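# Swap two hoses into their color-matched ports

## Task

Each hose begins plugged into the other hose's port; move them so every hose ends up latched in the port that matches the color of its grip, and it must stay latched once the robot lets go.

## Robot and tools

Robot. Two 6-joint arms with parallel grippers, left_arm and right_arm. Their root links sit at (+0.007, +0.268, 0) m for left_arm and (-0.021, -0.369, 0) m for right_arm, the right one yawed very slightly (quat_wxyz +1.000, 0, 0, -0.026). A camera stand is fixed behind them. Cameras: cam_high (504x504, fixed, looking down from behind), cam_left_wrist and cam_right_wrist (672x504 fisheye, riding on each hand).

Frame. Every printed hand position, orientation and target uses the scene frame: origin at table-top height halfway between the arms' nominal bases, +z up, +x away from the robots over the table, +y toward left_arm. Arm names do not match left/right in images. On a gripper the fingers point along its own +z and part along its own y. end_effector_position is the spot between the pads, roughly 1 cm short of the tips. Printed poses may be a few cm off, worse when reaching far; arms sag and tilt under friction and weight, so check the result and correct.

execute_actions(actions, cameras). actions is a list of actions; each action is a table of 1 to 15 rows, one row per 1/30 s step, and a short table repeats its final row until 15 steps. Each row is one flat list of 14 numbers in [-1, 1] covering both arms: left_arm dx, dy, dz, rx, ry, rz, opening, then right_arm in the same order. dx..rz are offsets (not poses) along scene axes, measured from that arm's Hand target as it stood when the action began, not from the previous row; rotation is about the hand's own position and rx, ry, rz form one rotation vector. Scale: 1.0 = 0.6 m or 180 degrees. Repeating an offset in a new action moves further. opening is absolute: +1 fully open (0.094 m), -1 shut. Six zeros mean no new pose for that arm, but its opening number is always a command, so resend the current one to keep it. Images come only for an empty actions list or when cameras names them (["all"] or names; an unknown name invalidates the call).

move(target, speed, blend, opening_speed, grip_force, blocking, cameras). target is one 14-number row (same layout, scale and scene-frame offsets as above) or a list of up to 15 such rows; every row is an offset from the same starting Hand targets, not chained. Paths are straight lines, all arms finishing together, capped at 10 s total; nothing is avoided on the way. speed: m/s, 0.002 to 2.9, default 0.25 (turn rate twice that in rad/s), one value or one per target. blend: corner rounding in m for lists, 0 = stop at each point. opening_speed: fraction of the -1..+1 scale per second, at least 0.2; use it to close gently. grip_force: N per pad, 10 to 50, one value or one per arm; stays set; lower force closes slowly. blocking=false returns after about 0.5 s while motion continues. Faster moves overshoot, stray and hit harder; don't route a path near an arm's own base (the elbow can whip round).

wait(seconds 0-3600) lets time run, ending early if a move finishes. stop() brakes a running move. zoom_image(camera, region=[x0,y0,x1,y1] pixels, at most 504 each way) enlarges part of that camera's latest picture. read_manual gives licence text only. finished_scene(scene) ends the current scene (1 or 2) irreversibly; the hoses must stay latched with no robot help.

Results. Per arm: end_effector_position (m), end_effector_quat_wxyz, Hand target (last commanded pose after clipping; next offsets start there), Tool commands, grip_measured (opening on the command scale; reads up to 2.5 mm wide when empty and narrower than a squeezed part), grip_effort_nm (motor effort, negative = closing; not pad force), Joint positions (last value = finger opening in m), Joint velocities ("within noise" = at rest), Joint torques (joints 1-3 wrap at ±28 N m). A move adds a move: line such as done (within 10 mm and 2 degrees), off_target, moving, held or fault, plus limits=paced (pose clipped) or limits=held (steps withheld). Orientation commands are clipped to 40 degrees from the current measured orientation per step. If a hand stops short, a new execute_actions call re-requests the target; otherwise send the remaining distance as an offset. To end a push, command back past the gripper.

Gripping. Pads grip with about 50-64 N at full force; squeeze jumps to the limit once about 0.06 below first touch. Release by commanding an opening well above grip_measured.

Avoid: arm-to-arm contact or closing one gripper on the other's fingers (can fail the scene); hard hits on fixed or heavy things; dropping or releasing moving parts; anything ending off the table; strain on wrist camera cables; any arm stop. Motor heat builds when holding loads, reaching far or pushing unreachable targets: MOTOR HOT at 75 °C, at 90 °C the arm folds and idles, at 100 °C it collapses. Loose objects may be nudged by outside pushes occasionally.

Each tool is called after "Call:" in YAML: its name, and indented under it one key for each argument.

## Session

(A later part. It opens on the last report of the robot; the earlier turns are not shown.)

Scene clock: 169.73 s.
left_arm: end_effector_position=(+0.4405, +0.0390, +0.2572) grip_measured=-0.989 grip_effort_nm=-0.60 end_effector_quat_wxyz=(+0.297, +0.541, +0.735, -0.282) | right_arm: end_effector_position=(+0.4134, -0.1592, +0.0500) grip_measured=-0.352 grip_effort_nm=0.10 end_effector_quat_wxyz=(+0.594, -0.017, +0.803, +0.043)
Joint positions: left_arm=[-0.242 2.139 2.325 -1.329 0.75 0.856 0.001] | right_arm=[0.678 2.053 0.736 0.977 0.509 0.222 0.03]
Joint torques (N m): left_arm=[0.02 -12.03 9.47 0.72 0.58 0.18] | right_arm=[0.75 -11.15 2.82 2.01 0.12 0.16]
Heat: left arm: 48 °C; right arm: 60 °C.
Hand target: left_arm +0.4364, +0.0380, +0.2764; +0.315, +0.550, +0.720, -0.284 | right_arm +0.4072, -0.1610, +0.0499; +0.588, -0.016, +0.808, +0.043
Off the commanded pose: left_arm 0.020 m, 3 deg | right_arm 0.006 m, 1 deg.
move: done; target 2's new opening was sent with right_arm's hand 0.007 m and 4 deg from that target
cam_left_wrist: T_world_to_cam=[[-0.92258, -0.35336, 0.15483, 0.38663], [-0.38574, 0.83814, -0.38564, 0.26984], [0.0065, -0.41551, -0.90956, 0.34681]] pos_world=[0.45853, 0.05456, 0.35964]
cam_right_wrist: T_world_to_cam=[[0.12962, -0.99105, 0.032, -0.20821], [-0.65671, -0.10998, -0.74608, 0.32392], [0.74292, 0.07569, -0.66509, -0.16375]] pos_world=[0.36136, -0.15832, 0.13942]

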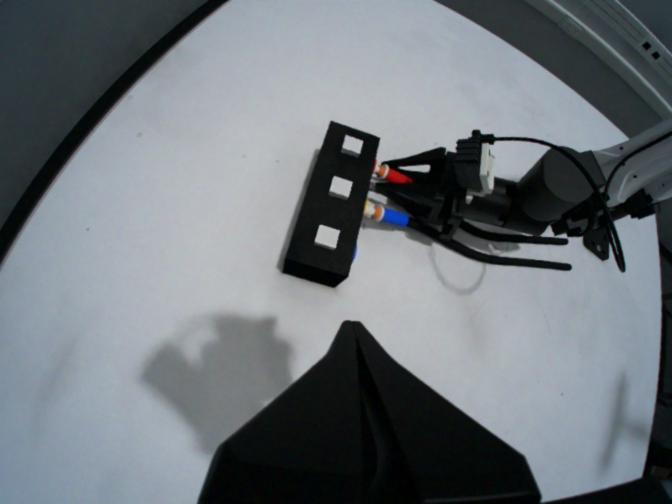

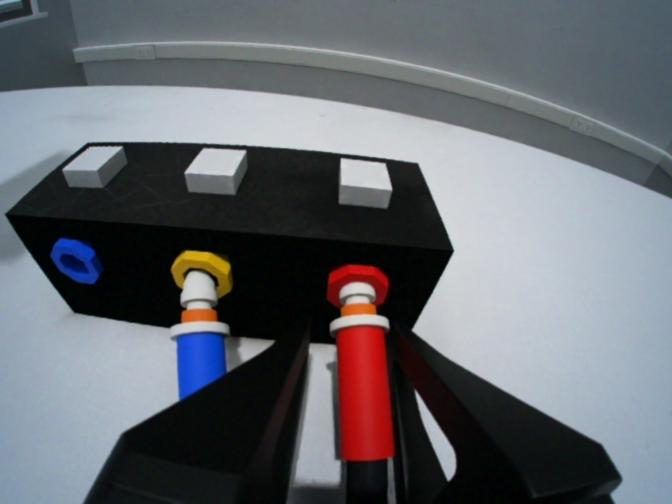

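Call:
move:
  target:
    - [0,0,0,0,0,0,-1,-0.033,-0.002,-0.012,0,0,0,-0.35]
    - [0,0,0,0,0,0,-1,-0.033,-0.002,-0.012,0,0,0,-1]
    - [0,0,0,0,0,0,-1,-0.03,-0.002,0.0,0,0,0,-1]
  speed: 0.08
  opening_speed: 0.8
  cameras: ["cam_left_wrist","cam_right_wrist"]

Call:
zoom_image:
  camera: "cam_left_wrist"
  region: [330, 100, 480, 240]

Scene clock: 172.40 s.
left_arm: end_effector_position=(+0.4405, +0.0390, +0.2572) grip_measured=-0.989 grip_effort_nm=-0.60 end_effector_quat_wxyz=(+0.297, +0.541, +0.735, -0.282) | right_arm: end_effector_position=(+0.3922, -0.1641, +0.0434) grip_measured=-0.644 grip_effort_nm=-1.04 end_effector_quat_wxyz=(+0.588, -0.015, +0.808, +0.034)
Joint positions: left_arm=[-0.242 2.139 2.325 -1.329 0.75 0.856 0.001] | right_arm=[0.711 2.025 0.661 0.997 0.552 0.238 0.017]
Joint torques (N m): left_arm=[0.03 -12.03 9.47 0.73 0.58 0.17] | right_arm=[0.65 -11.29 3.36 2.04 -0.02 0.16]
Heat: left arm: 48 °C; right arm: 58 °C.
Hand target: left_arm +0.4364, +0.0380, +0.2764; +0.315, +0.550, +0.720, -0.284 | right_arm +0.3892, -0.1621, +0.0499; +0.588, -0.016, +0.808, +0.043
Off the commanded pose: left_arm 0.020 m, 3 deg | right_arm 0.007 m, 1 deg.
move: done
cam_left_wrist: T_world_to_cam=[[-0.92258, -0.35336, 0.15483, 0.38663], [-0.38574, 0.83814, -0.38564, 0.26984], [0.0065, -0.41551, -0.90956, 0.34681]] pos_world=[0.45853, 0.05456, 0.35964]
cam_right_wrist: T_world_to_cam=[[0.11824, -0.99204, 0.04323, -0.20631], [-0.66867, -0.11173, -0.73512, 0.30842], [0.7341, 0.05801, -0.67656, -0.15095]] pos_world=[0.34143, -0.16145, 0.13351]

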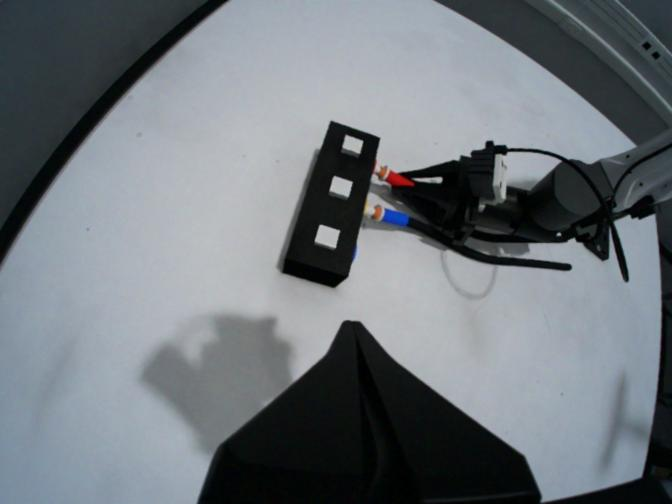

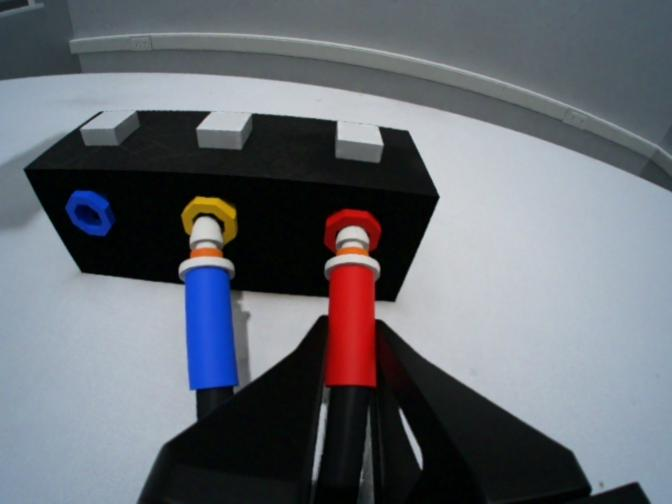

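Scaled by 3.360 from the camera's image (finer frame: 960x720).

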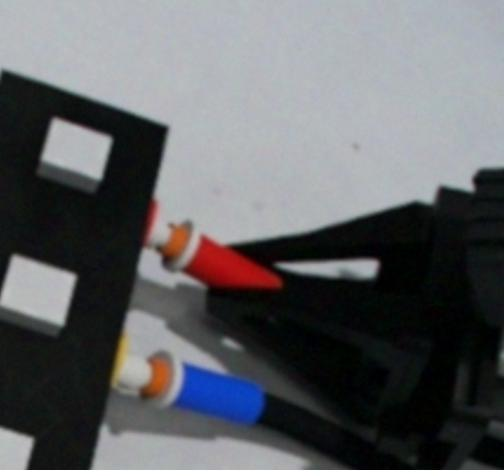

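Call:
move:
  target:
    - [0,0,0,0,0,0,-1,0,-0.003,0.03,0,0,0,-1]
    - [0,0,0,0,0,0,-1,0.05,0,0.05,0,0,0,-1]
    - [0,0,0,0,0,0,-1,0.12,0.007,0.08,0,-0.05,0,-1]
  speed: 0.1
  cameras: ["cam_left_wrist","cam_right_wrist"]

Call:
zoom_image:
  camera: "cam_left_wrist"
  region: [330, 100, 480, 240]

Call:
zoom_image:
  camera: "cam_right_wrist"
  region: [200, 100, 500, 400]

Scene clock: 175.27 s.
left_arm: end_effector_position=(+0.4405, +0.0390, +0.2572) grip_measured=-0.989 grip_effort_nm=-0.60 end_effector_quat_wxyz=(+0.297, +0.541, +0.735, -0.282) | right_arm: end_effector_position=(+0.4010, -0.1674, +0.0477) grip_measured=-0.644 grip_effort_nm=-1.05 end_effector_quat_wxyz=(+0.570, -0.066, +0.819, +0.001)
Joint positions: left_arm=[-0.242 2.139 2.325 -1.329 0.75 0.856 0.001] | right_arm=[0.679 1.98 0.702 0.865 0.508 0.132 0.017]
Joint torques (N m): left_arm=[0.02 -12 9.48 0.73 0.58 0.17] | right_arm=[-5.2 -5.33 14.65 4.11 -0.23 -0.09]
Heat: left arm: 48 °C; right arm: 58 °C.
Hand target: left_arm +0.4364, +0.0380, +0.2764; +0.315, +0.550, +0.720, -0.284 | right_arm +0.4612, -0.1579, +0.0979; +0.649, -0.019, +0.759, +0.042
Off the commanded pose: left_arm 0.020 m, 3 deg | right_arm 0.079 m, 13 deg.
move: off_target (right_arm)
cam_left_wrist: T_world_to_cam=[[-0.92258, -0.35336, 0.15483, 0.38663], [-0.38574, 0.83814, -0.38564, 0.26984], [0.0065, -0.41551, -0.90956, 0.34681]] pos_world=[0.45853, 0.05456, 0.35964]
cam_right_wrist: T_world_to_cam=[[0.16467, -0.97486, 0.15007, -0.23158], [-0.68894, -0.22256, -0.6898, 0.30456], [0.70586, 0.0102, -0.70827, -0.14953]] pos_world=[0.35351, -0.15645, 0.13893]

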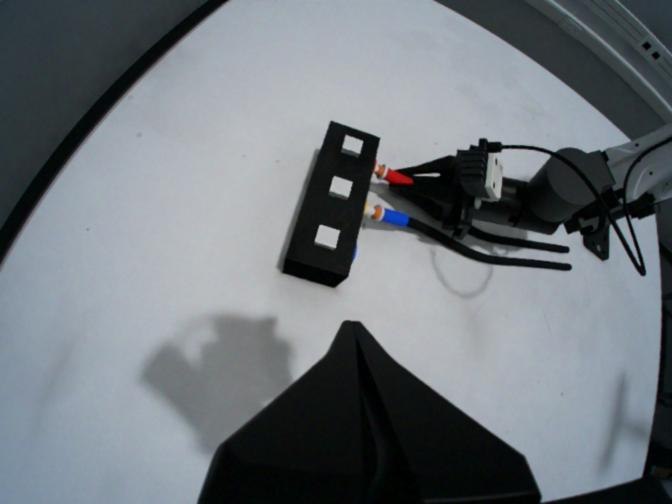

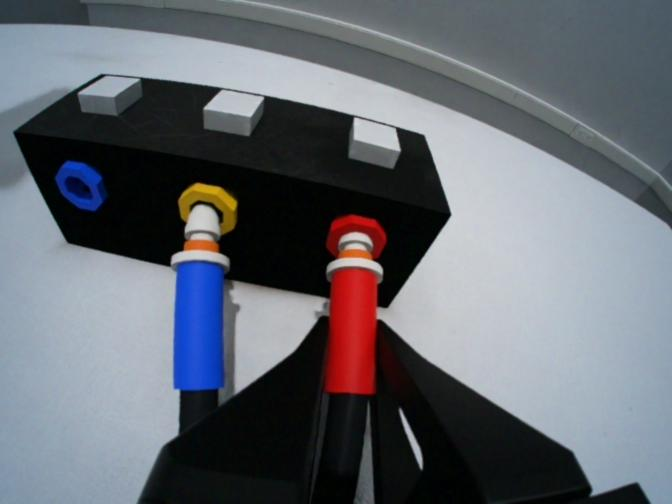

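Scaled by 3.360 from the camera's image (finer frame: 960x720).

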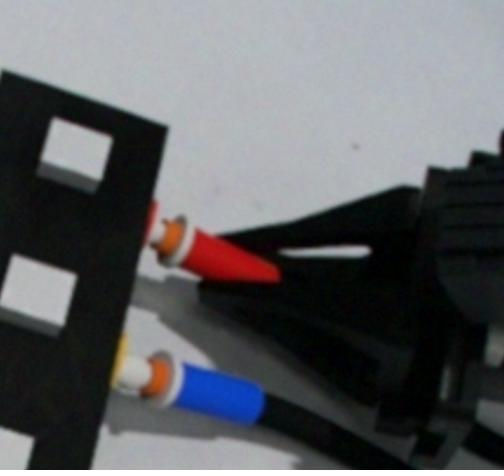

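Scaled by 1.680 from the camera's image (finer frame: 960x720).

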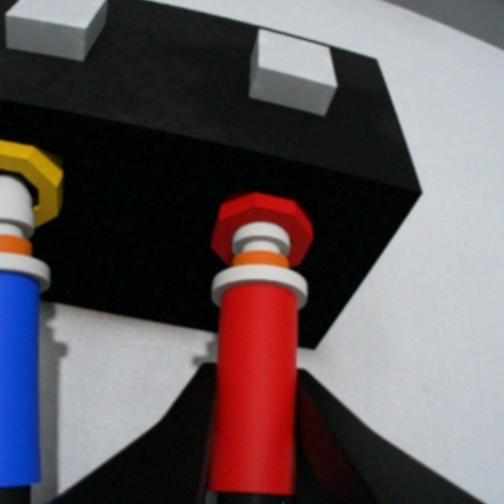

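Call:
move:
  target:
    - [0,0,0,0,0,0,-1,0.07,0.02,0.05,0,-0.03,0.02,-1]
    - [0,0,0,0,0,0,-1,0.12,0.03,0.08,0,-0.05,0.03,-1]
  speed: 0.2
  cameras: ["cam_left_wrist","cam_right_wrist"]

Call:
zoom_image:
  camera: "cam_left_wrist"
  region: [330, 100, 480, 240]

Call:
zoom_image:
  camera: "cam_right_wrist"
  region: [200, 100, 500, 400]

Scene clock: 177.03 s.
left_arm: end_effector_position=(+0.4405, +0.0390, +0.2572) grip_measured=-0.989 grip_effort_nm=-0.59 end_effector_quat_wxyz=(+0.297, +0.541, +0.735, -0.282) | right_arm: end_effector_position=(+0.4217, -0.1656, +0.0471) grip_measured=-0.648 grip_effort_nm=-1.04 end_effector_quat_wxyz=(+0.561, -0.109, +0.820, +0.017)
Joint positions: left_arm=[-0.242 2.139 2.325 -1.329 0.75 0.856 0.001] | right_arm=[0.611 2.003 0.76 0.836 0.367 0.052 0.017]
Joint torques (N m): left_arm=[0.03 -12.01 9.48 0.73 0.59 0.17] | right_arm=[-6.52 -6.27 22.38 4.93 -0.45 -0.46]
Heat: left arm: 48 °C; right arm: 60 °C.
Hand target: left_arm +0.4364, +0.0380, +0.2764; +0.315, +0.550, +0.720, -0.284 | right_arm +0.5333, -0.1400, +0.1460; +0.704, -0.058, +0.704, +0.070
Off the commanded pose: left_arm 0.020 m, 3 deg | right_arm 0.151 m, 23 deg.
move: off_target (right_arm)
cam_left_wrist: T_world_to_cam=[[-0.92258, -0.35336, 0.15483, 0.38663], [-0.38574, 0.83814, -0.38564, 0.26984], [0.0065, -0.41551, -0.90956, 0.34681]] pos_world=[0.45853, 0.05456, 0.35964]
cam_right_wrist: T_world_to_cam=[[0.25403, -0.95227, 0.16924, -0.26805], [-0.67709, -0.30004, -0.67195, 0.30017], [0.69066, 0.0561, -0.721, -0.14985]] pos_world=[0.37483, -0.15679, 0.13903]

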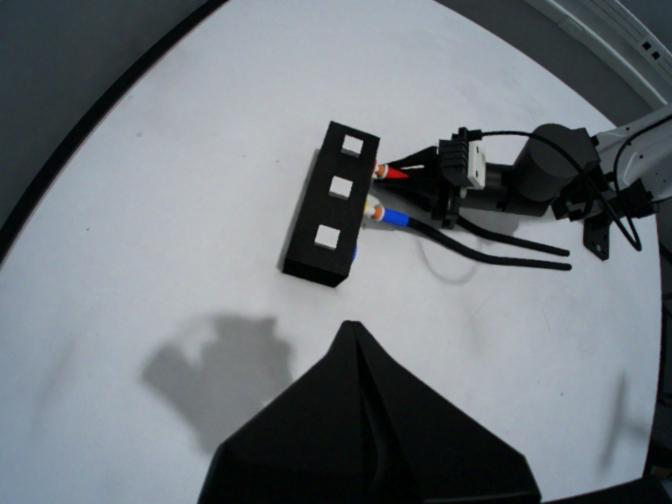

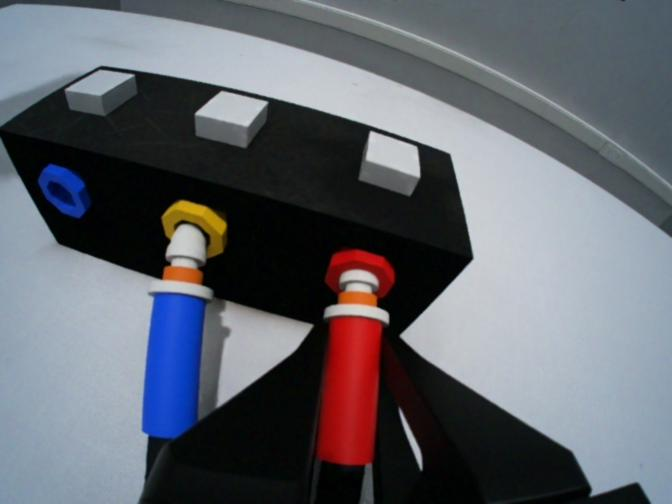

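Scaled by 3.360 from the camera's image (finer frame: 960x720).

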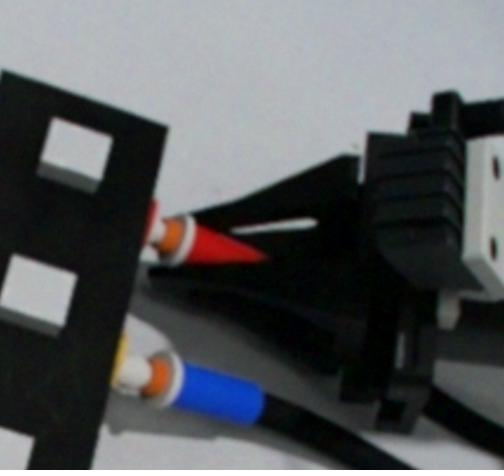

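Scaled by 1.680 from the camera's image (finer frame: 960x720).

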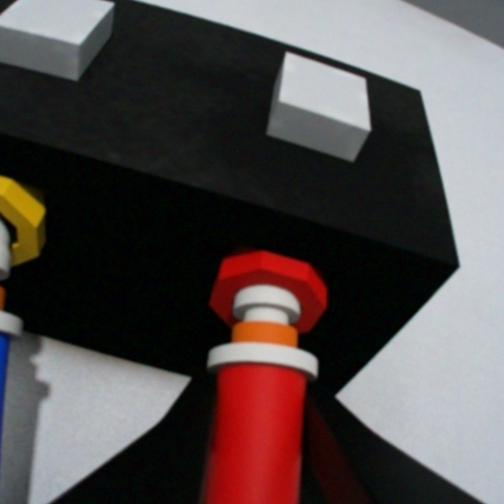

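Call:
move:
  target:
    - [0,0,0,0,0,0,-1,-0.18,-0.042,-0.157,-0.021,0.109,-0.023,-0.6]
    - [0,0,0,0,0,0,-1,-0.18,-0.042,-0.157,-0.021,0.109,-0.023,-0.35]
    - [0,0,0,0,0,0,-1,-0.24,-0.037,-0.168,-0.021,0.109,-0.023,-0.35]
    - [0,0,0,0,0,0,-1,-0.24,-0.037,-0.168,-0.021,0.109,-0.023,-1]
    - [0,0,0,0,0,0,-1,-0.235,-0.037,-0.15,-0.021,0.109,-0.023,-1]
  speed: 0.1
  opening_speed: 0.8
  cameras: ["cam_left_wrist","cam_right_wrist"]

Call:
zoom_image:
  camera: "cam_left_wrist"
  region: [330, 100, 480, 240]

Call:
zoom_image:
  camera: "cam_right_wrist"
  region: [200, 100, 500, 400]

Scene clock: 183.90 s.
left_arm: end_effector_position=(+0.4405, +0.0390, +0.2572) grip_measured=-0.989 grip_effort_nm=-0.60 end_effector_quat_wxyz=(+0.297, +0.541, +0.735, -0.282) | right_arm: end_effector_position=(+0.3918, -0.1658, +0.0434) grip_measured=-0.645 grip_effort_nm=-1.05 end_effector_quat_wxyz=(+0.567, -0.045, +0.822, +0.017)
Joint positions: left_arm=[-0.242 2.139 2.325 -1.329 0.75 0.856 0.001] | right_arm=[0.698 1.976 0.674 0.879 0.521 0.196 0.017]
Joint torques (N m): left_arm=[0.02 -12.01 9.47 0.73 0.58 0.17] | right_arm=[0.29 -11.41 4.66 2.12 -0.03 0.16]
Heat: left arm: 48 °C; right arm: 62 °C.
Hand target: left_arm +0.4364, +0.0380, +0.2764; +0.315, +0.550, +0.720, -0.284 | right_arm +0.3923, -0.1622, +0.0560; +0.574, -0.043, +0.817, +0.031
Off the commanded pose: left_arm 0.020 m, 3 deg | right_arm 0.013 m, 2 deg.
move: off_target (right_arm); target 2's new opening was sent with right_arm's hand 0.011 m and 3 deg from that target
cam_left_wrist: T_world_to_cam=[[-0.92258, -0.35336, 0.15483, 0.38663], [-0.38574, 0.83814, -0.38564, 0.26984], [0.0065, -0.41551, -0.90956, 0.34681]] pos_world=[0.45853, 0.05456, 0.35964]
cam_right_wrist: T_world_to_cam=[[0.15118, -0.98343, 0.10008, -0.22184], [-0.69907, -0.17794, -0.69256, 0.30705], [0.69889, 0.03474, -0.71439, -0.13894]] pos_world=[0.34529, -0.15871, 0.1356]

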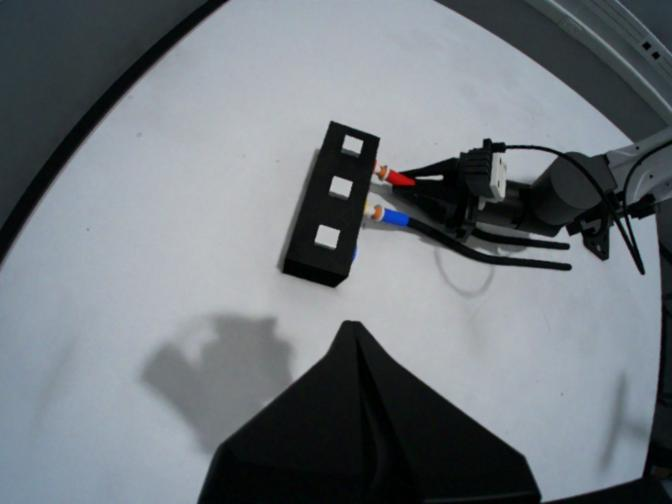

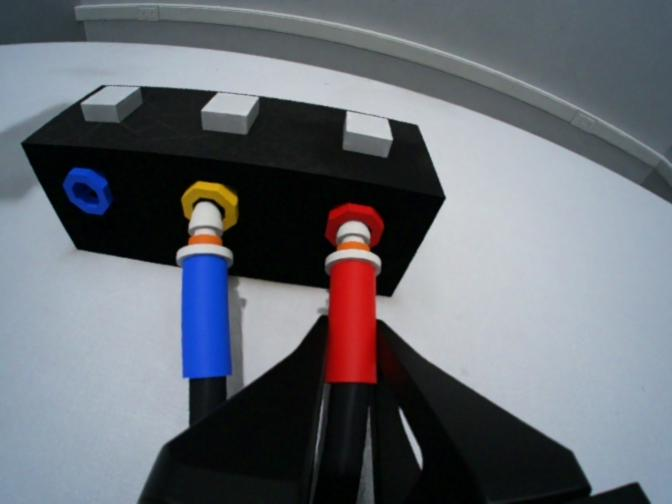

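Scaled by 3.360 from the camera's image (finer frame: 960x720).

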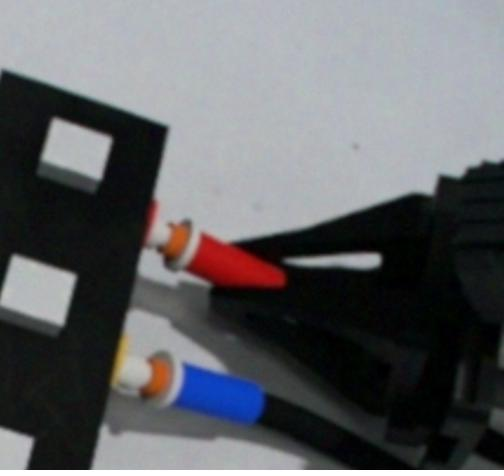

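Scaled by 1.680 from the camera's image (finer frame: 960x720).

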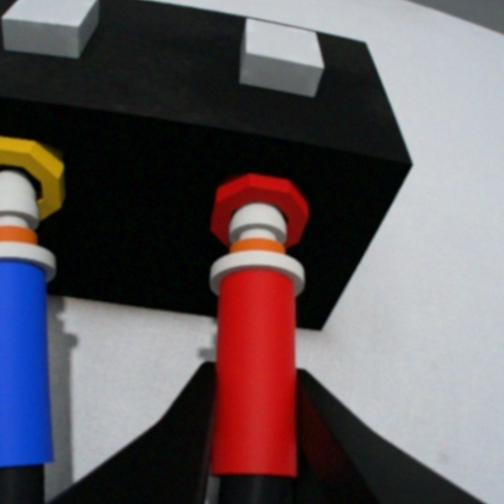

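Call:
move:
  target:
    - [0,0,0,0,0,0,-1,-0.012,-0.004,0.025,0,0,0,-1]
    - [0,0,0,0,0,0,-1,0.05,-0.004,0.04,0,0,0,-1]
  speed: 0.1
  cameras: ["cam_left_wrist","cam_right_wrist"]

Call:
zoom_image:
  camera: "cam_left_wrist"
  region: [330, 100, 480, 240]

Call:
zoom_image:
  camera: "cam_right_wrist"
  region: [280, 150, 430, 300]

Scene clock: 185.60 s.
left_arm: end_effector_position=(+0.4405, +0.0390, +0.2572) grip_measured=-0.989 grip_effort_nm=-0.60 end_effector_quat_wxyz=(+0.297, +0.541, +0.735, -0.282) | right_arm: end_effector_position=(+0.3959, -0.1697, +0.0479) grip_measured=-0.645 grip_effort_nm=-1.05 end_effector_quat_wxyz=(+0.533, -0.066, +0.843, +0.016)
Joint positions: left_arm=[-0.242 2.139 2.325 -1.329 0.75 0.856 0.001] | right_arm=[0.662 1.903 0.715 0.69 0.449 0.185 0.017]
Joint torques (N m): left_arm=[0.03 -12 9.48 0.72 0.59 0.17] | right_arm=[-1.59 -8.7 10.26 2.76 0.16 -0.02]
Heat: left arm: 48 °C; right arm: 61 °C.
Hand target: left_arm +0.4364, +0.0380, +0.2764; +0.315, +0.550, +0.720, -0.284 | right_arm +0.4222, -0.1646, +0.0800; +0.574, -0.043, +0.817, +0.031
Off the commanded pose: left_arm 0.020 m, 3 deg | right_arm 0.042 m, 6 deg.
move: off_target (right_arm)
cam_left_wrist: T_world_to_cam=[[-0.92258, -0.35336, 0.15483, 0.38663], [-0.38574, 0.83814, -0.38564, 0.26984], [0.0065, -0.41551, -0.90956, 0.34681]] pos_world=[0.45853, 0.05456, 0.35964]
cam_right_wrist: T_world_to_cam=[[0.19097, -0.97491, 0.11434, -0.24172], [-0.74445, -0.21977, -0.63047, 0.32025], [0.63978, 0.03528, -0.76775, -0.11242]] pos_world=[0.3565, -0.16131, 0.14324]

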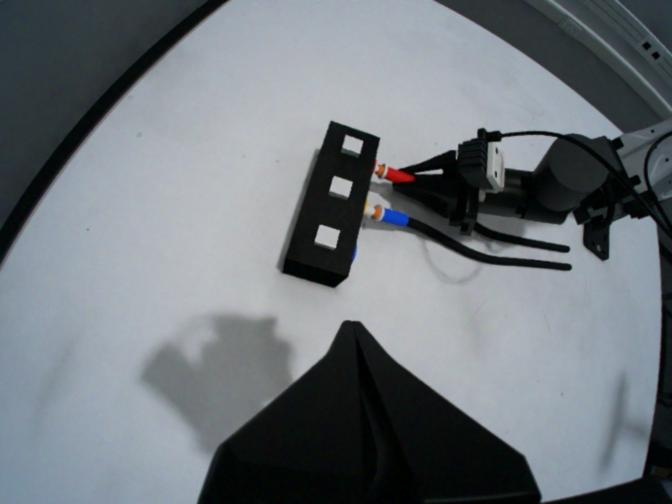

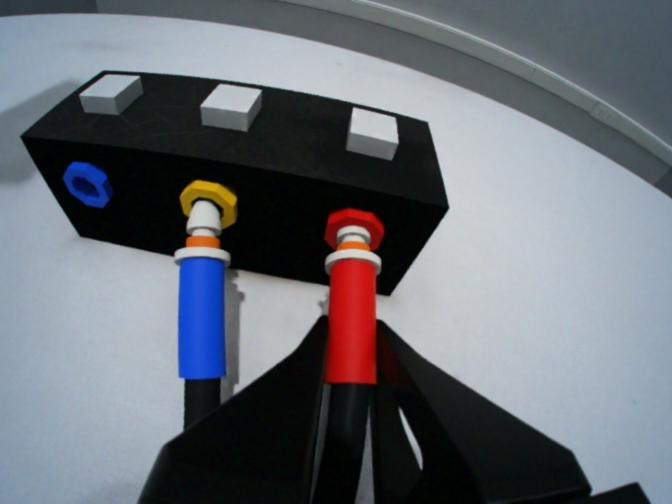

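Scaled by 3.360 from the camera's image (finer frame: 960x720).

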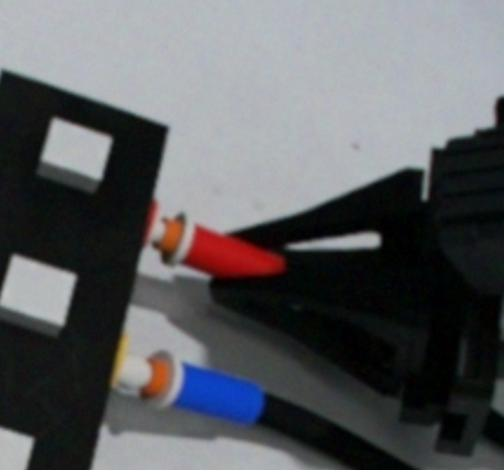

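Scaled by 3.360 from the camera's image (finer frame: 960x720).

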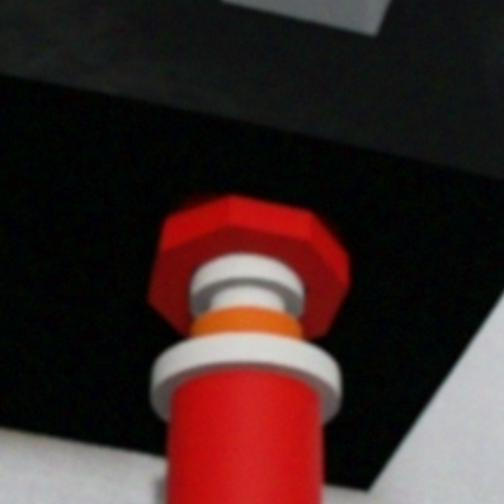

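Call:
move:
  target:
    - [0,0,0,0,0,0,-1,0.03,-0.0,0.03,0,-0.02,-0.02,-1]
    - [0,0,0,0,0,0,-1,0.05,0.012,0.06,0,-0.03,-0.02,-1]
    - [0,0,0,0,0,0,-1,0.06,-0.006,0.04,0,-0.03,-0.02,-1]
    - [0,0,0,0,0,0,-1,0.07,0.01,0.08,0,-0.05,-0.02,-1]
    - [0,0,0,0,0,0,-1,0.08,-0.006,0.05,0,-0.05,-0.02,-1]
  speed: 0.2
  blend: 0.004
  cameras: ["cam_left_wrist","cam_right_wrist"]

Call:
zoom_image:
  camera: "cam_left_wrist"
  region: [330, 100, 480, 240]

Call:
zoom_image:
  camera: "cam_right_wrist"
  region: [280, 150, 430, 300]

Scene clock: 187.20 s.
left_arm: end_effector_position=(+0.4405, +0.0390, +0.2572) grip_measured=-0.989 grip_effort_nm=-0.60 end_effector_quat_wxyz=(+0.297, +0.541, +0.735, -0.282) | right_arm: end_effector_position=(+0.4011, -0.1701, +0.0482) grip_measured=-0.645 grip_effort_nm=-1.05 end_effector_quat_wxyz=(+0.526, -0.089, +0.845, -0.021)
Joint positions: left_arm=[-0.242 2.139 2.325 -1.329 0.75 0.856 0.001] | right_arm=[0.668 1.912 0.76 0.624 0.488 0.121 0.017]
Joint torques (N m): left_arm=[0.01 -12.01 9.5 0.73 0.58 0.17] | right_arm=[-5.59 -5.76 13.6 4.83 0.36 -0.12]
Heat: left arm: 48 °C; right arm: 62 °C.
Hand target: left_arm +0.4364, +0.0380, +0.2764; +0.315, +0.550, +0.720, -0.284 | right_arm +0.4703, -0.1683, +0.1100; +0.637, -0.019, +0.771, +0.009
Off the commanded pose: left_arm 0.020 m, 3 deg | right_arm 0.093 m, 18 deg.
move: off_target (right_arm)
cam_left_wrist: T_world_to_cam=[[-0.92258, -0.35336, 0.15483, 0.38663], [-0.38574, 0.83814, -0.38564, 0.26984], [0.0065, -0.41551, -0.90956, 0.34681]] pos_world=[0.45853, 0.05456, 0.35964]
cam_right_wrist: T_world_to_cam=[[0.19181, -0.96093, 0.19958, -0.24525], [-0.74967, -0.27469, -0.60211, 0.31556], [0.63341, -0.03412, -0.77307, -0.12453]] pos_world=[0.36249, -0.15323, 0.14268]

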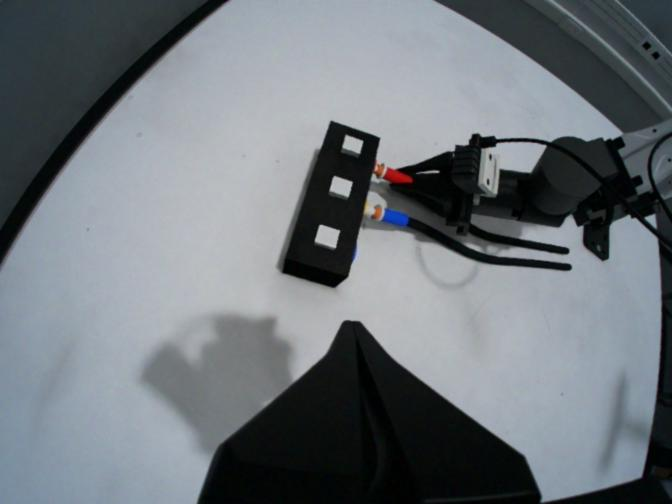

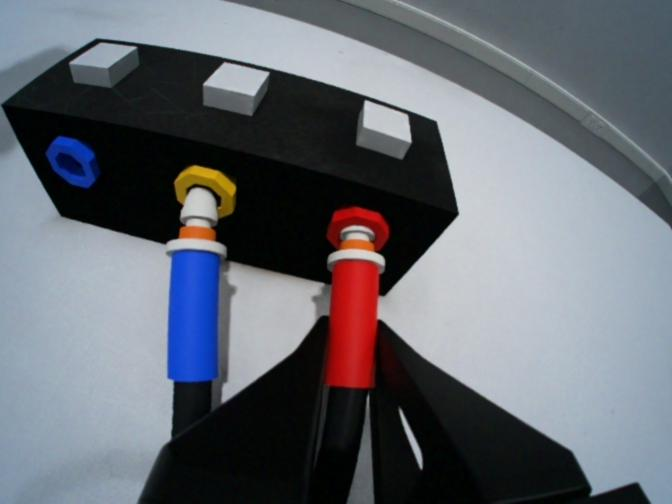

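Scaled by 3.360 from the camera's image (finer frame: 960x720).

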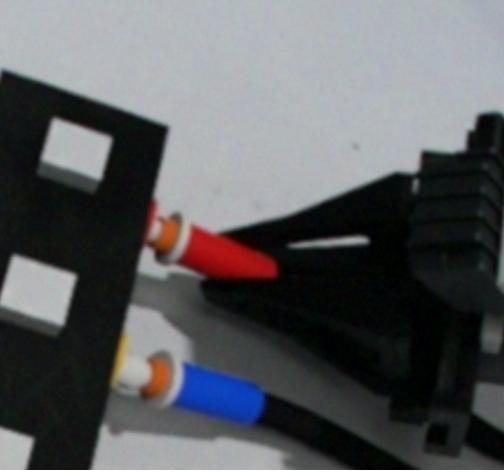

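Scaled by 3.360 from the camera's image (finer frame: 960x720).

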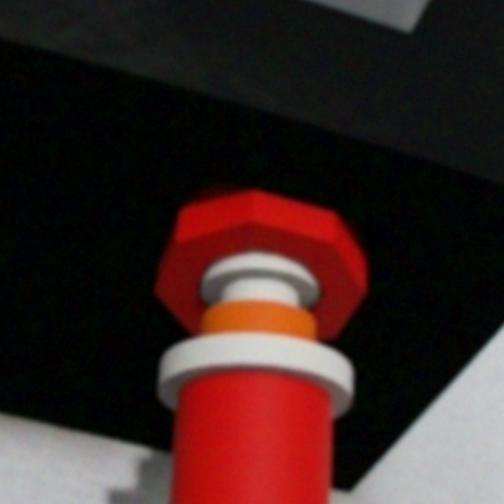

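Call:
move:
  target:
    - [0,0,0,0,0,0,-1,0.03,0.012,0.02,0,-0.01,-0.01,-1]
    - [0,0,0,0,0,0,-1,0.05,-0.004,0.0,0,-0.02,-0.01,-1]
    - [0,0,0,0,0,0,-1,0.06,0.012,0.03,0,-0.02,-0.01,-1]
    - [0,0,0,0,0,0,-1,0.08,-0.004,0.01,0,-0.02,-0.01,-1]
    - [0,0,0,0,0,0,-1,0.1,0.01,0.03,0,-0.03,-0.01,-1]
  speed: 0.2
  blend: 0.004
  cameras: ["cam_left_wrist","cam_right_wrist"]

Call:
zoom_image:
  camera: "cam_left_wrist"
  region: [330, 100, 480, 240]

Call:
zoom_image:
  camera: "cam_right_wrist"
  region: [280, 150, 430, 300]

Scene clock: 188.70 s.
left_arm: end_effector_position=(+0.4405, +0.0390, +0.2572) grip_measured=-0.989 grip_effort_nm=-0.60 end_effector_quat_wxyz=(+0.297, +0.541, +0.735, -0.282) | right_arm: end_effector_position=(+0.4256, -0.1678, +0.0431) grip_measured=-0.658 grip_effort_nm=-1.04 end_effector_quat_wxyz=(+0.536, -0.099, +0.838, -0.039)
Joint positions: left_arm=[-0.242 2.139 2.325 -1.329 0.75 0.856 0.001] | right_arm=[0.643 2.004 0.843 0.661 0.49 0.062 0.016]
Joint torques (N m): left_arm=[0.03 -12.03 9.47 0.72 0.59 0.18] | right_arm=[-7.46 -6.08 19.66 5.05 0.29 -0.15]
Heat: left arm: 48 °C; right arm: 64 °C.
Hand target: left_arm +0.4364, +0.0380, +0.2764; +0.315, +0.550, +0.720, -0.284 | right_arm +0.5302, -0.1622, +0.1280; +0.672, -0.008, +0.740, -0.002
Off the commanded pose: left_arm 0.020 m, 3 deg | right_arm 0.135 m, 22 deg.
move: off_target (right_arm)
cam_left_wrist: T_world_to_cam=[[-0.92258, -0.35336, 0.15483, 0.38663], [-0.38574, 0.83814, -0.38564, 0.26984], [0.0065, -0.41551, -0.90956, 0.34681]] pos_world=[0.45853, 0.05456, 0.35964]
cam_right_wrist: T_world_to_cam=[[0.18572, -0.95257, 0.24109, -0.2445], [-0.73386, -0.29762, -0.61064, 0.32142], [0.65343, -0.06352, -0.75432, -0.15814]] pos_world=[0.38462, -0.14728, 0.13593]

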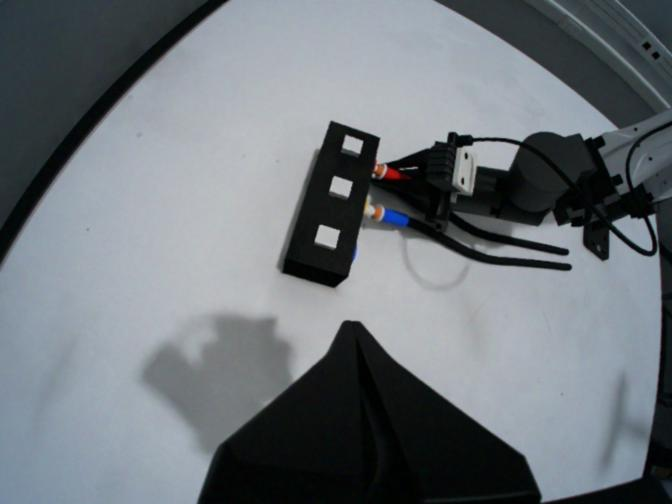

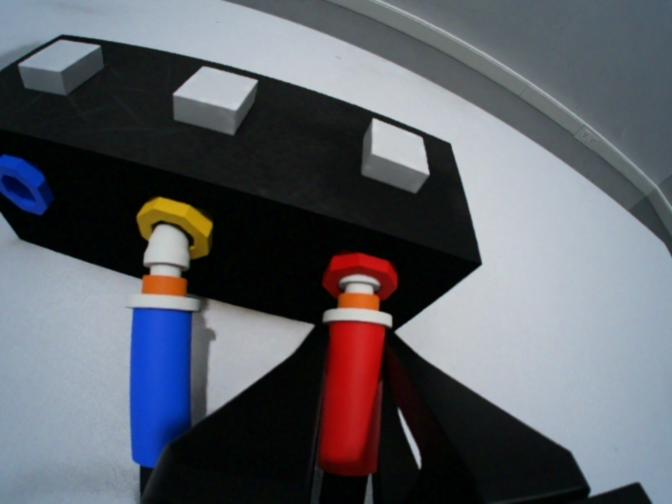

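Scaled by 3.360 from the camera's image (finer frame: 960x720).

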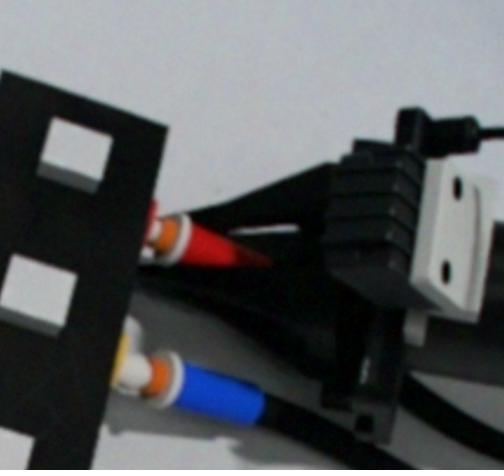

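Scaled by 3.360 from the camera's image (finer frame: 960x720).

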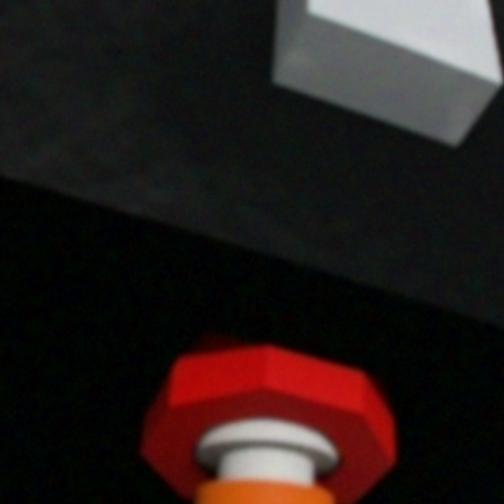

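Call:
move:
  target:
    - [0,0,0,0,0,0,-1,-0.17,-0.01,-0.13,0,0.08,0.03,-0.6]
    - [0,0,0,0,0,0,-1,-0.17,-0.01,-0.13,0,0.08,0.03,-0.35]
    - [0,0,0,0,0,0,-1,-0.22,0,-0.132,0,0.08,0.03,-0.35]
    - [0,0,0,0,0,0,-1,-0.22,0,-0.132,0,0.08,0.03,-1]
    - [0,0,0,0,0,0,-1,-0.215,0,-0.105,0,0.08,0.03,-1]
    - [0,0,0,0,0,0,-1,-0.17,0,-0.085,0,0.08,0.03,-1]
  speed: 0.1
  opening_speed: 0.8
  cameras: ["cam_left_wrist","cam_right_wrist"]

Call:
zoom_image:
  camera: "cam_right_wrist"
  region: [280, 150, 430, 300]

Scene clock: 195.67 s.
left_arm: end_effector_position=(+0.4405, +0.0390, +0.2572) grip_measured=-0.989 grip_effort_nm=-0.59 end_effector_quat_wxyz=(+0.297, +0.541, +0.735, -0.282) | right_arm: end_effector_position=(+0.4195, -0.1680, +0.0574) grip_measured=-0.974 grip_effort_nm=-1.05 end_effector_quat_wxyz=(+0.557, -0.045, +0.829, +0.020)
Joint positions: left_arm=[-0.242 2.139 2.325 -1.329 0.75 0.856 0.001] | right_arm=[0.639 1.96 0.783 0.74 0.457 0.185 0.001]
Joint torques (N m): left_arm=[0.03 -12 9.47 0.72 0.58 0.17] | right_arm=[0.08 -10.7 7.72 2.26 -0.01 0]
Heat: left arm: 48 °C; right arm: 63 °C.
Hand target: left_arm +0.4364, +0.0380, +0.2764; +0.315, +0.550, +0.720, -0.284 | right_arm +0.4283, -0.1623, +0.0770; +0.574, -0.042, +0.817, +0.031
Off the commanded pose: left_arm 0.020 m, 3 deg | right_arm 0.022 m, 3 deg.
move: off_target (right_arm); target 2's new opening was sent with right_arm's hand 0.010 m and 5 deg from that target; target 4's new opening was sent with right_arm's hand 0.012 m and 2 deg from that target
cam_left_wrist: T_world_to_cam=[[-0.92258, -0.35336, 0.15483, 0.38663], [-0.38574, 0.83814, -0.38564, 0.26984], [0.0065, -0.41551, -0.90956, 0.34681]] pos_world=[0.45853, 0.05456, 0.35964]
cam_right_wrist: T_world_to_cam=[[0.15605, -0.98342, 0.09234, -0.23121], [-0.71573, -0.17701, -0.67557, 0.34187], [0.68072, 0.03933, -0.73149, -0.13895]] pos_world=[0.37535, -0.1614, 0.15067]

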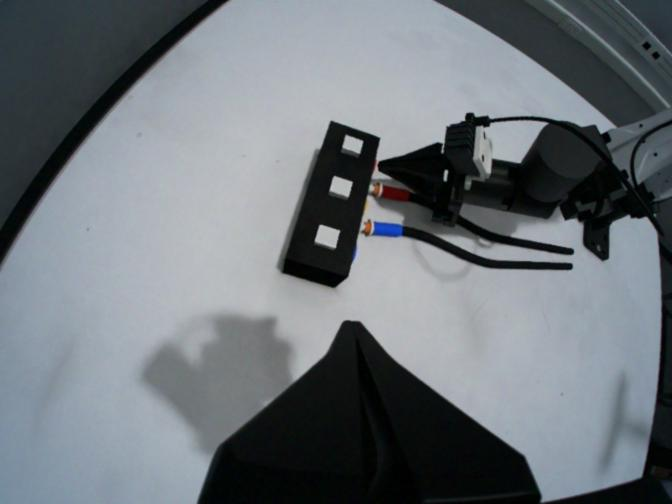

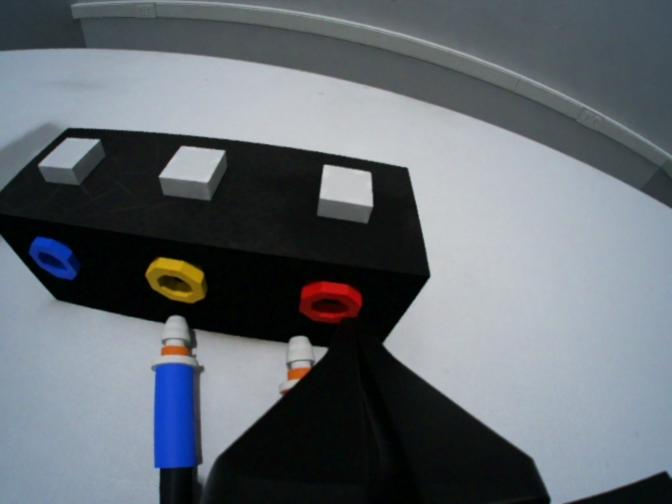

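Scaled by 3.360 from the camera's image (finer frame: 960x720).

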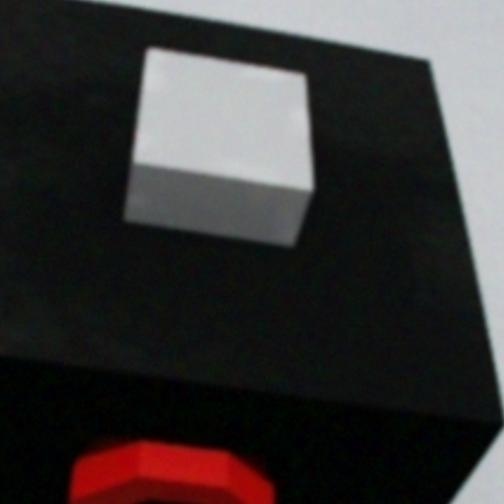

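Call:
move:
  target:
    - [0,0,0,0,0,0,-1,-0.02,0,0.08,0,0.0,0,-1]
    - [0,0,0,0,0,0,-1,-0.13,0,0.14,0,0.1,0,-0.1]
  speed: 0.25
  cameras: ["cam_left_wrist","cam_right_wrist"]

Call:
zoom_image:
  camera: "cam_left_wrist"
  region: [330, 100, 480, 280]

Scene clock: 199.10 s.
left_arm: end_effector_position=(+0.4405, +0.0390, +0.2572) grip_measured=-0.989 grip_effort_nm=-0.60 end_effector_quat_wxyz=(+0.297, +0.541, +0.735, -0.282) | right_arm: end_effector_position=(+0.3442, -0.1702, +0.1408) grip_measured=-0.102 grip_effort_nm=0.11 end_effector_quat_wxyz=(+0.422, -0.045, +0.905, +0.018)
Joint positions: left_arm=[-0.242 2.139 2.325 -1.329 0.75 0.856 0.001] | right_arm=[0.727 1.511 0.982 -0.26 0.435 0.395 0.042]
Joint torques (N m): left_arm=[0.02 -12.03 9.47 0.73 0.58 0.18] | right_arm=[0.58 -7.8 10.44 1.89 0.1 0.19]
Heat: left arm: 48 °C; right arm: 61 °C.
Hand target: left_arm +0.4364, +0.0380, +0.2764; +0.315, +0.550, +0.720, -0.284 | right_arm +0.3503, -0.1623, +0.1609; +0.439, -0.037, +0.897, +0.037
Off the commanded pose: left_arm 0.020 m, 3 deg | right_arm 0.023 m, 3 deg.
move: off_target (right_arm); target 2's new opening was sent with right_arm's hand 0.022 m and 3 deg from that target
cam_left_wrist: T_world_to_cam=[[-0.92258, -0.35336, 0.15483, 0.38663], [-0.38574, 0.83814, -0.38564, 0.26984], [0.0065, -0.41551, -0.90956, 0.34681]] pos_world=[0.45853, 0.05456, 0.35964]
cam_right_wrist: T_world_to_cam=[[0.17636, -0.98257, 0.0587, -0.23147], [-0.88748, -0.18452, -0.42228, 0.36611], [0.42576, 0.02238, -0.90456, 0.08276]] pos_world=[0.3305, -0.16173, 0.24305]

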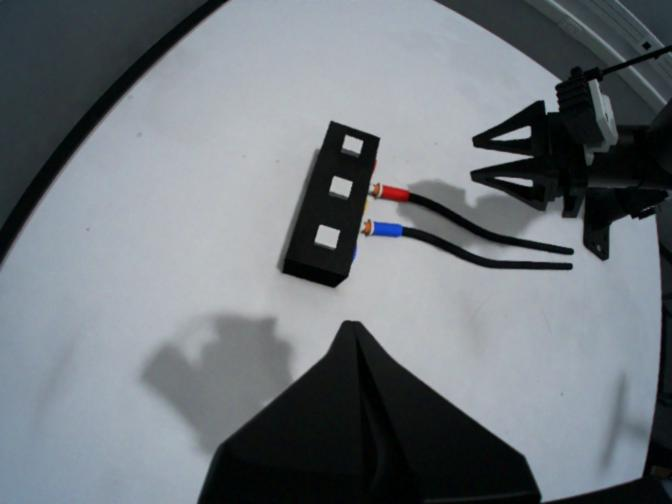

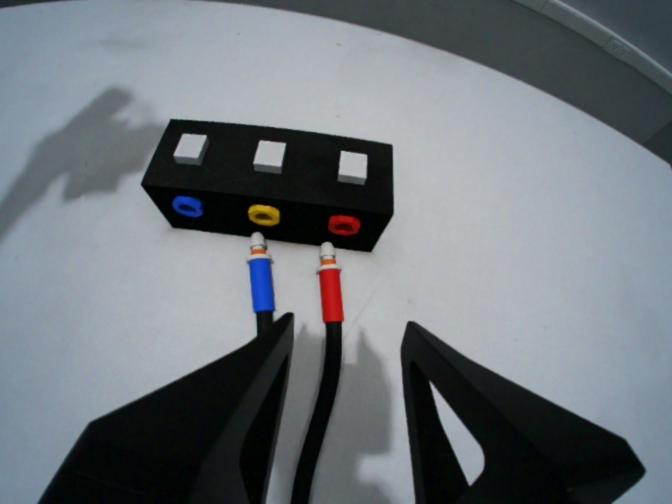

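Scaled by 2.800 from the camera's image (finer frame: 960x720).

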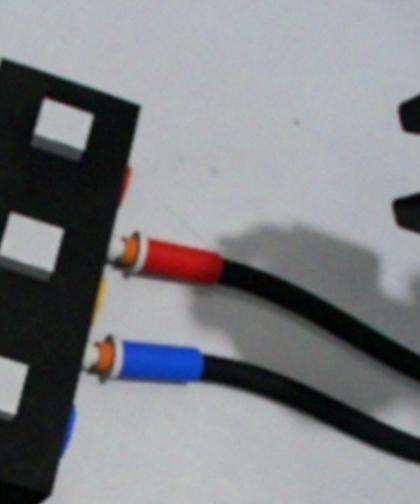

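Call:
move:
  target:
    - [0,0,0,0,0,0,-1,0.04,0.007,-0.1,0,-0.017,0,-0.2]
    - [0,0,0,0,0,0,-1,0.08,0.007,-0.17,0,-0.017,0,-0.2]
    - [0,0,0,0,0,0,-1,0.08,0.007,-0.238,0,-0.017,0,-0.2]
  speed: 0.15
  cameras: ["cam_left_wrist","cam_right_wrist"]

Call:
zoom_image:
  camera: "cam_left_wrist"
  region: [330, 100, 480, 280]

Scene clock: 203.10 s.
left_arm: end_effector_position=(+0.4405, +0.0390, +0.2572) grip_measured=-0.989 grip_effort_nm=-0.60 end_effector_quat_wxyz=(+0.297, +0.541, +0.735, -0.282) | right_arm: end_effector_position=(+0.3993, -0.1565, +0.0275) grip_measured=-0.198 grip_effort_nm=-0.13 end_effector_quat_wxyz=(+0.467, -0.033, +0.883, +0.039)
Joint positions: left_arm=[-0.242 2.139 2.325 -1.329 0.75 0.856 0.001] | right_arm=[0.665 1.937 0.844 0.438 0.403 0.339 0.038]
Joint torques (N m): left_arm=[0.02 -12.01 9.46 0.72 0.59 0.17] | right_arm=[-0.08 -7.36 4.74 2.27 0.05 -0.04]
Heat: left arm: 48 °C; right arm: 60 °C.
Hand target: left_arm +0.4364, +0.0380, +0.2764; +0.315, +0.550, +0.720, -0.284 | right_arm +0.3983, -0.1580, +0.0182; +0.463, -0.038, +0.885, +0.036
Off the commanded pose: left_arm 0.020 m, 3 deg | right_arm 0.010 m, 1 deg.
move: done
cam_left_wrist: T_world_to_cam=[[-0.92258, -0.35336, 0.15483, 0.38663], [-0.38574, 0.83814, -0.38564, 0.26984], [0.0065, -0.41551, -0.90956, 0.34681]] pos_world=[0.45853, 0.05456, 0.35964]
cam_right_wrist: T_world_to_cam=[[0.16796, -0.98551, 0.02354, -0.21714], [-0.8418, -0.15582, -0.51682, 0.35859], [0.513, 0.06699, -0.85577, -0.07275]] pos_world=[0.37565, -0.15325, 0.12818]

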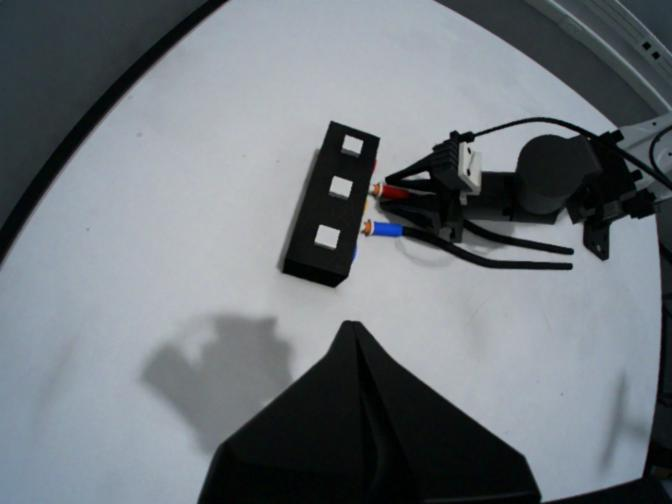

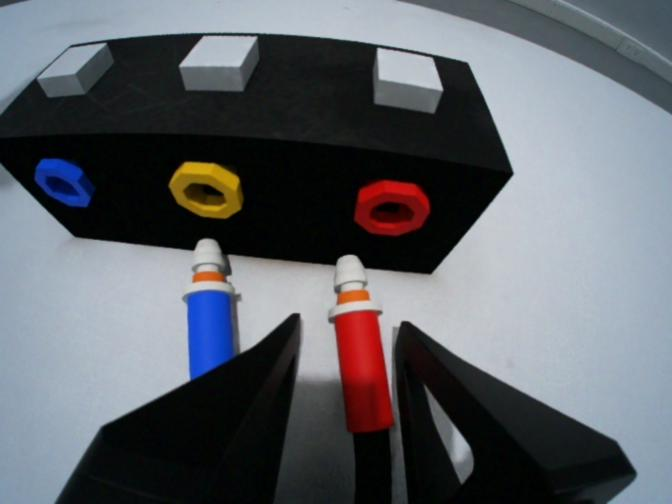

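Scaled by 2.800 from the camera's image (finer frame: 960x720).

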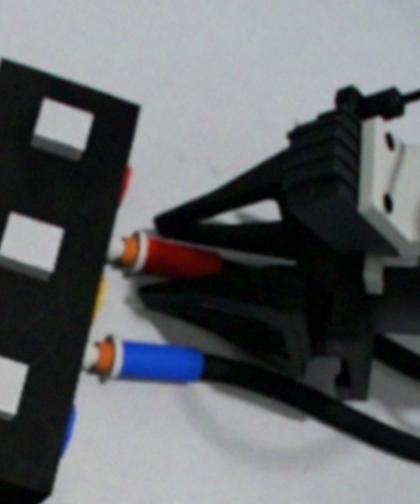

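Call:
move:
  target:
    - [0,0,0,0,0,0,-1,-0.012,0.002,-0.032,0,0,0,-0.2]
  speed: 0.08
  cameras: ["cam_right_wrist"]

Scene clock: 204.07 s.
left_arm: end_effector_position=(+0.4405, +0.0390, +0.2572) grip_measured=-0.989 grip_effort_nm=-0.60 end_effector_quat_wxyz=(+0.297, +0.541, +0.735, -0.282) | right_arm: end_effector_position=(+0.4013, -0.1539, +0.0228) grip_measured=-0.198 grip_effort_nm=-0.13 end_effector_quat_wxyz=(+0.486, -0.027, +0.872, +0.049)
Joint positions: left_arm=[-0.242 2.139 2.325 -1.329 0.75 0.856 0.001] | right_arm=[0.67 1.975 0.817 0.552 0.411 0.339 0.038]
Joint torques (N m): left_arm=[0.03 -12.01 9.47 0.72 0.58 0.17] | right_arm=[0.83 -6.49 3.59 2 0.11 0.06]
Heat: left arm: 48 °C; right arm: 59 °C.
Hand target: left_arm +0.4364, +0.0380, +0.2764; +0.315, +0.550, +0.720, -0.284 | right_arm +0.3911, -0.1569, -0.0010; +0.463, -0.038, +0.885, +0.036
Off the commanded pose: left_arm 0.020 m, 3 deg | right_arm 0.026 m, 4 deg.
move: off_target (right_arm)
cam_right_wrist: T_world_to_cam=[[0.16558, -0.98618, 0.00603, -0.21357], [-0.8193, -0.14096, -0.55577, 0.35238], [0.54894, 0.08708, -0.83132, -0.08989]] pos_world=[0.37342, -0.15311, 0.1224]

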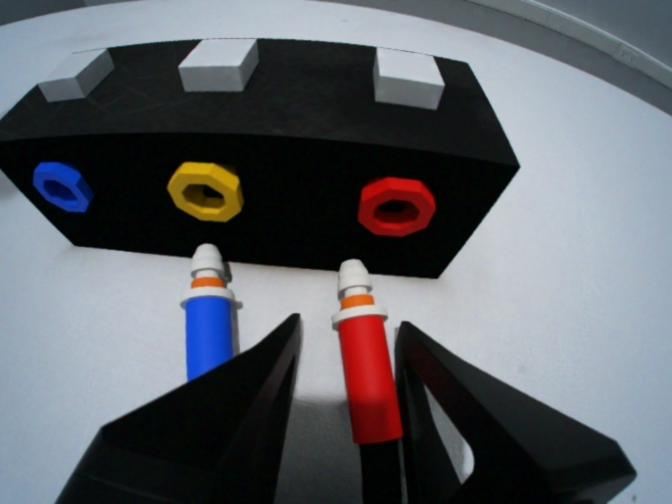

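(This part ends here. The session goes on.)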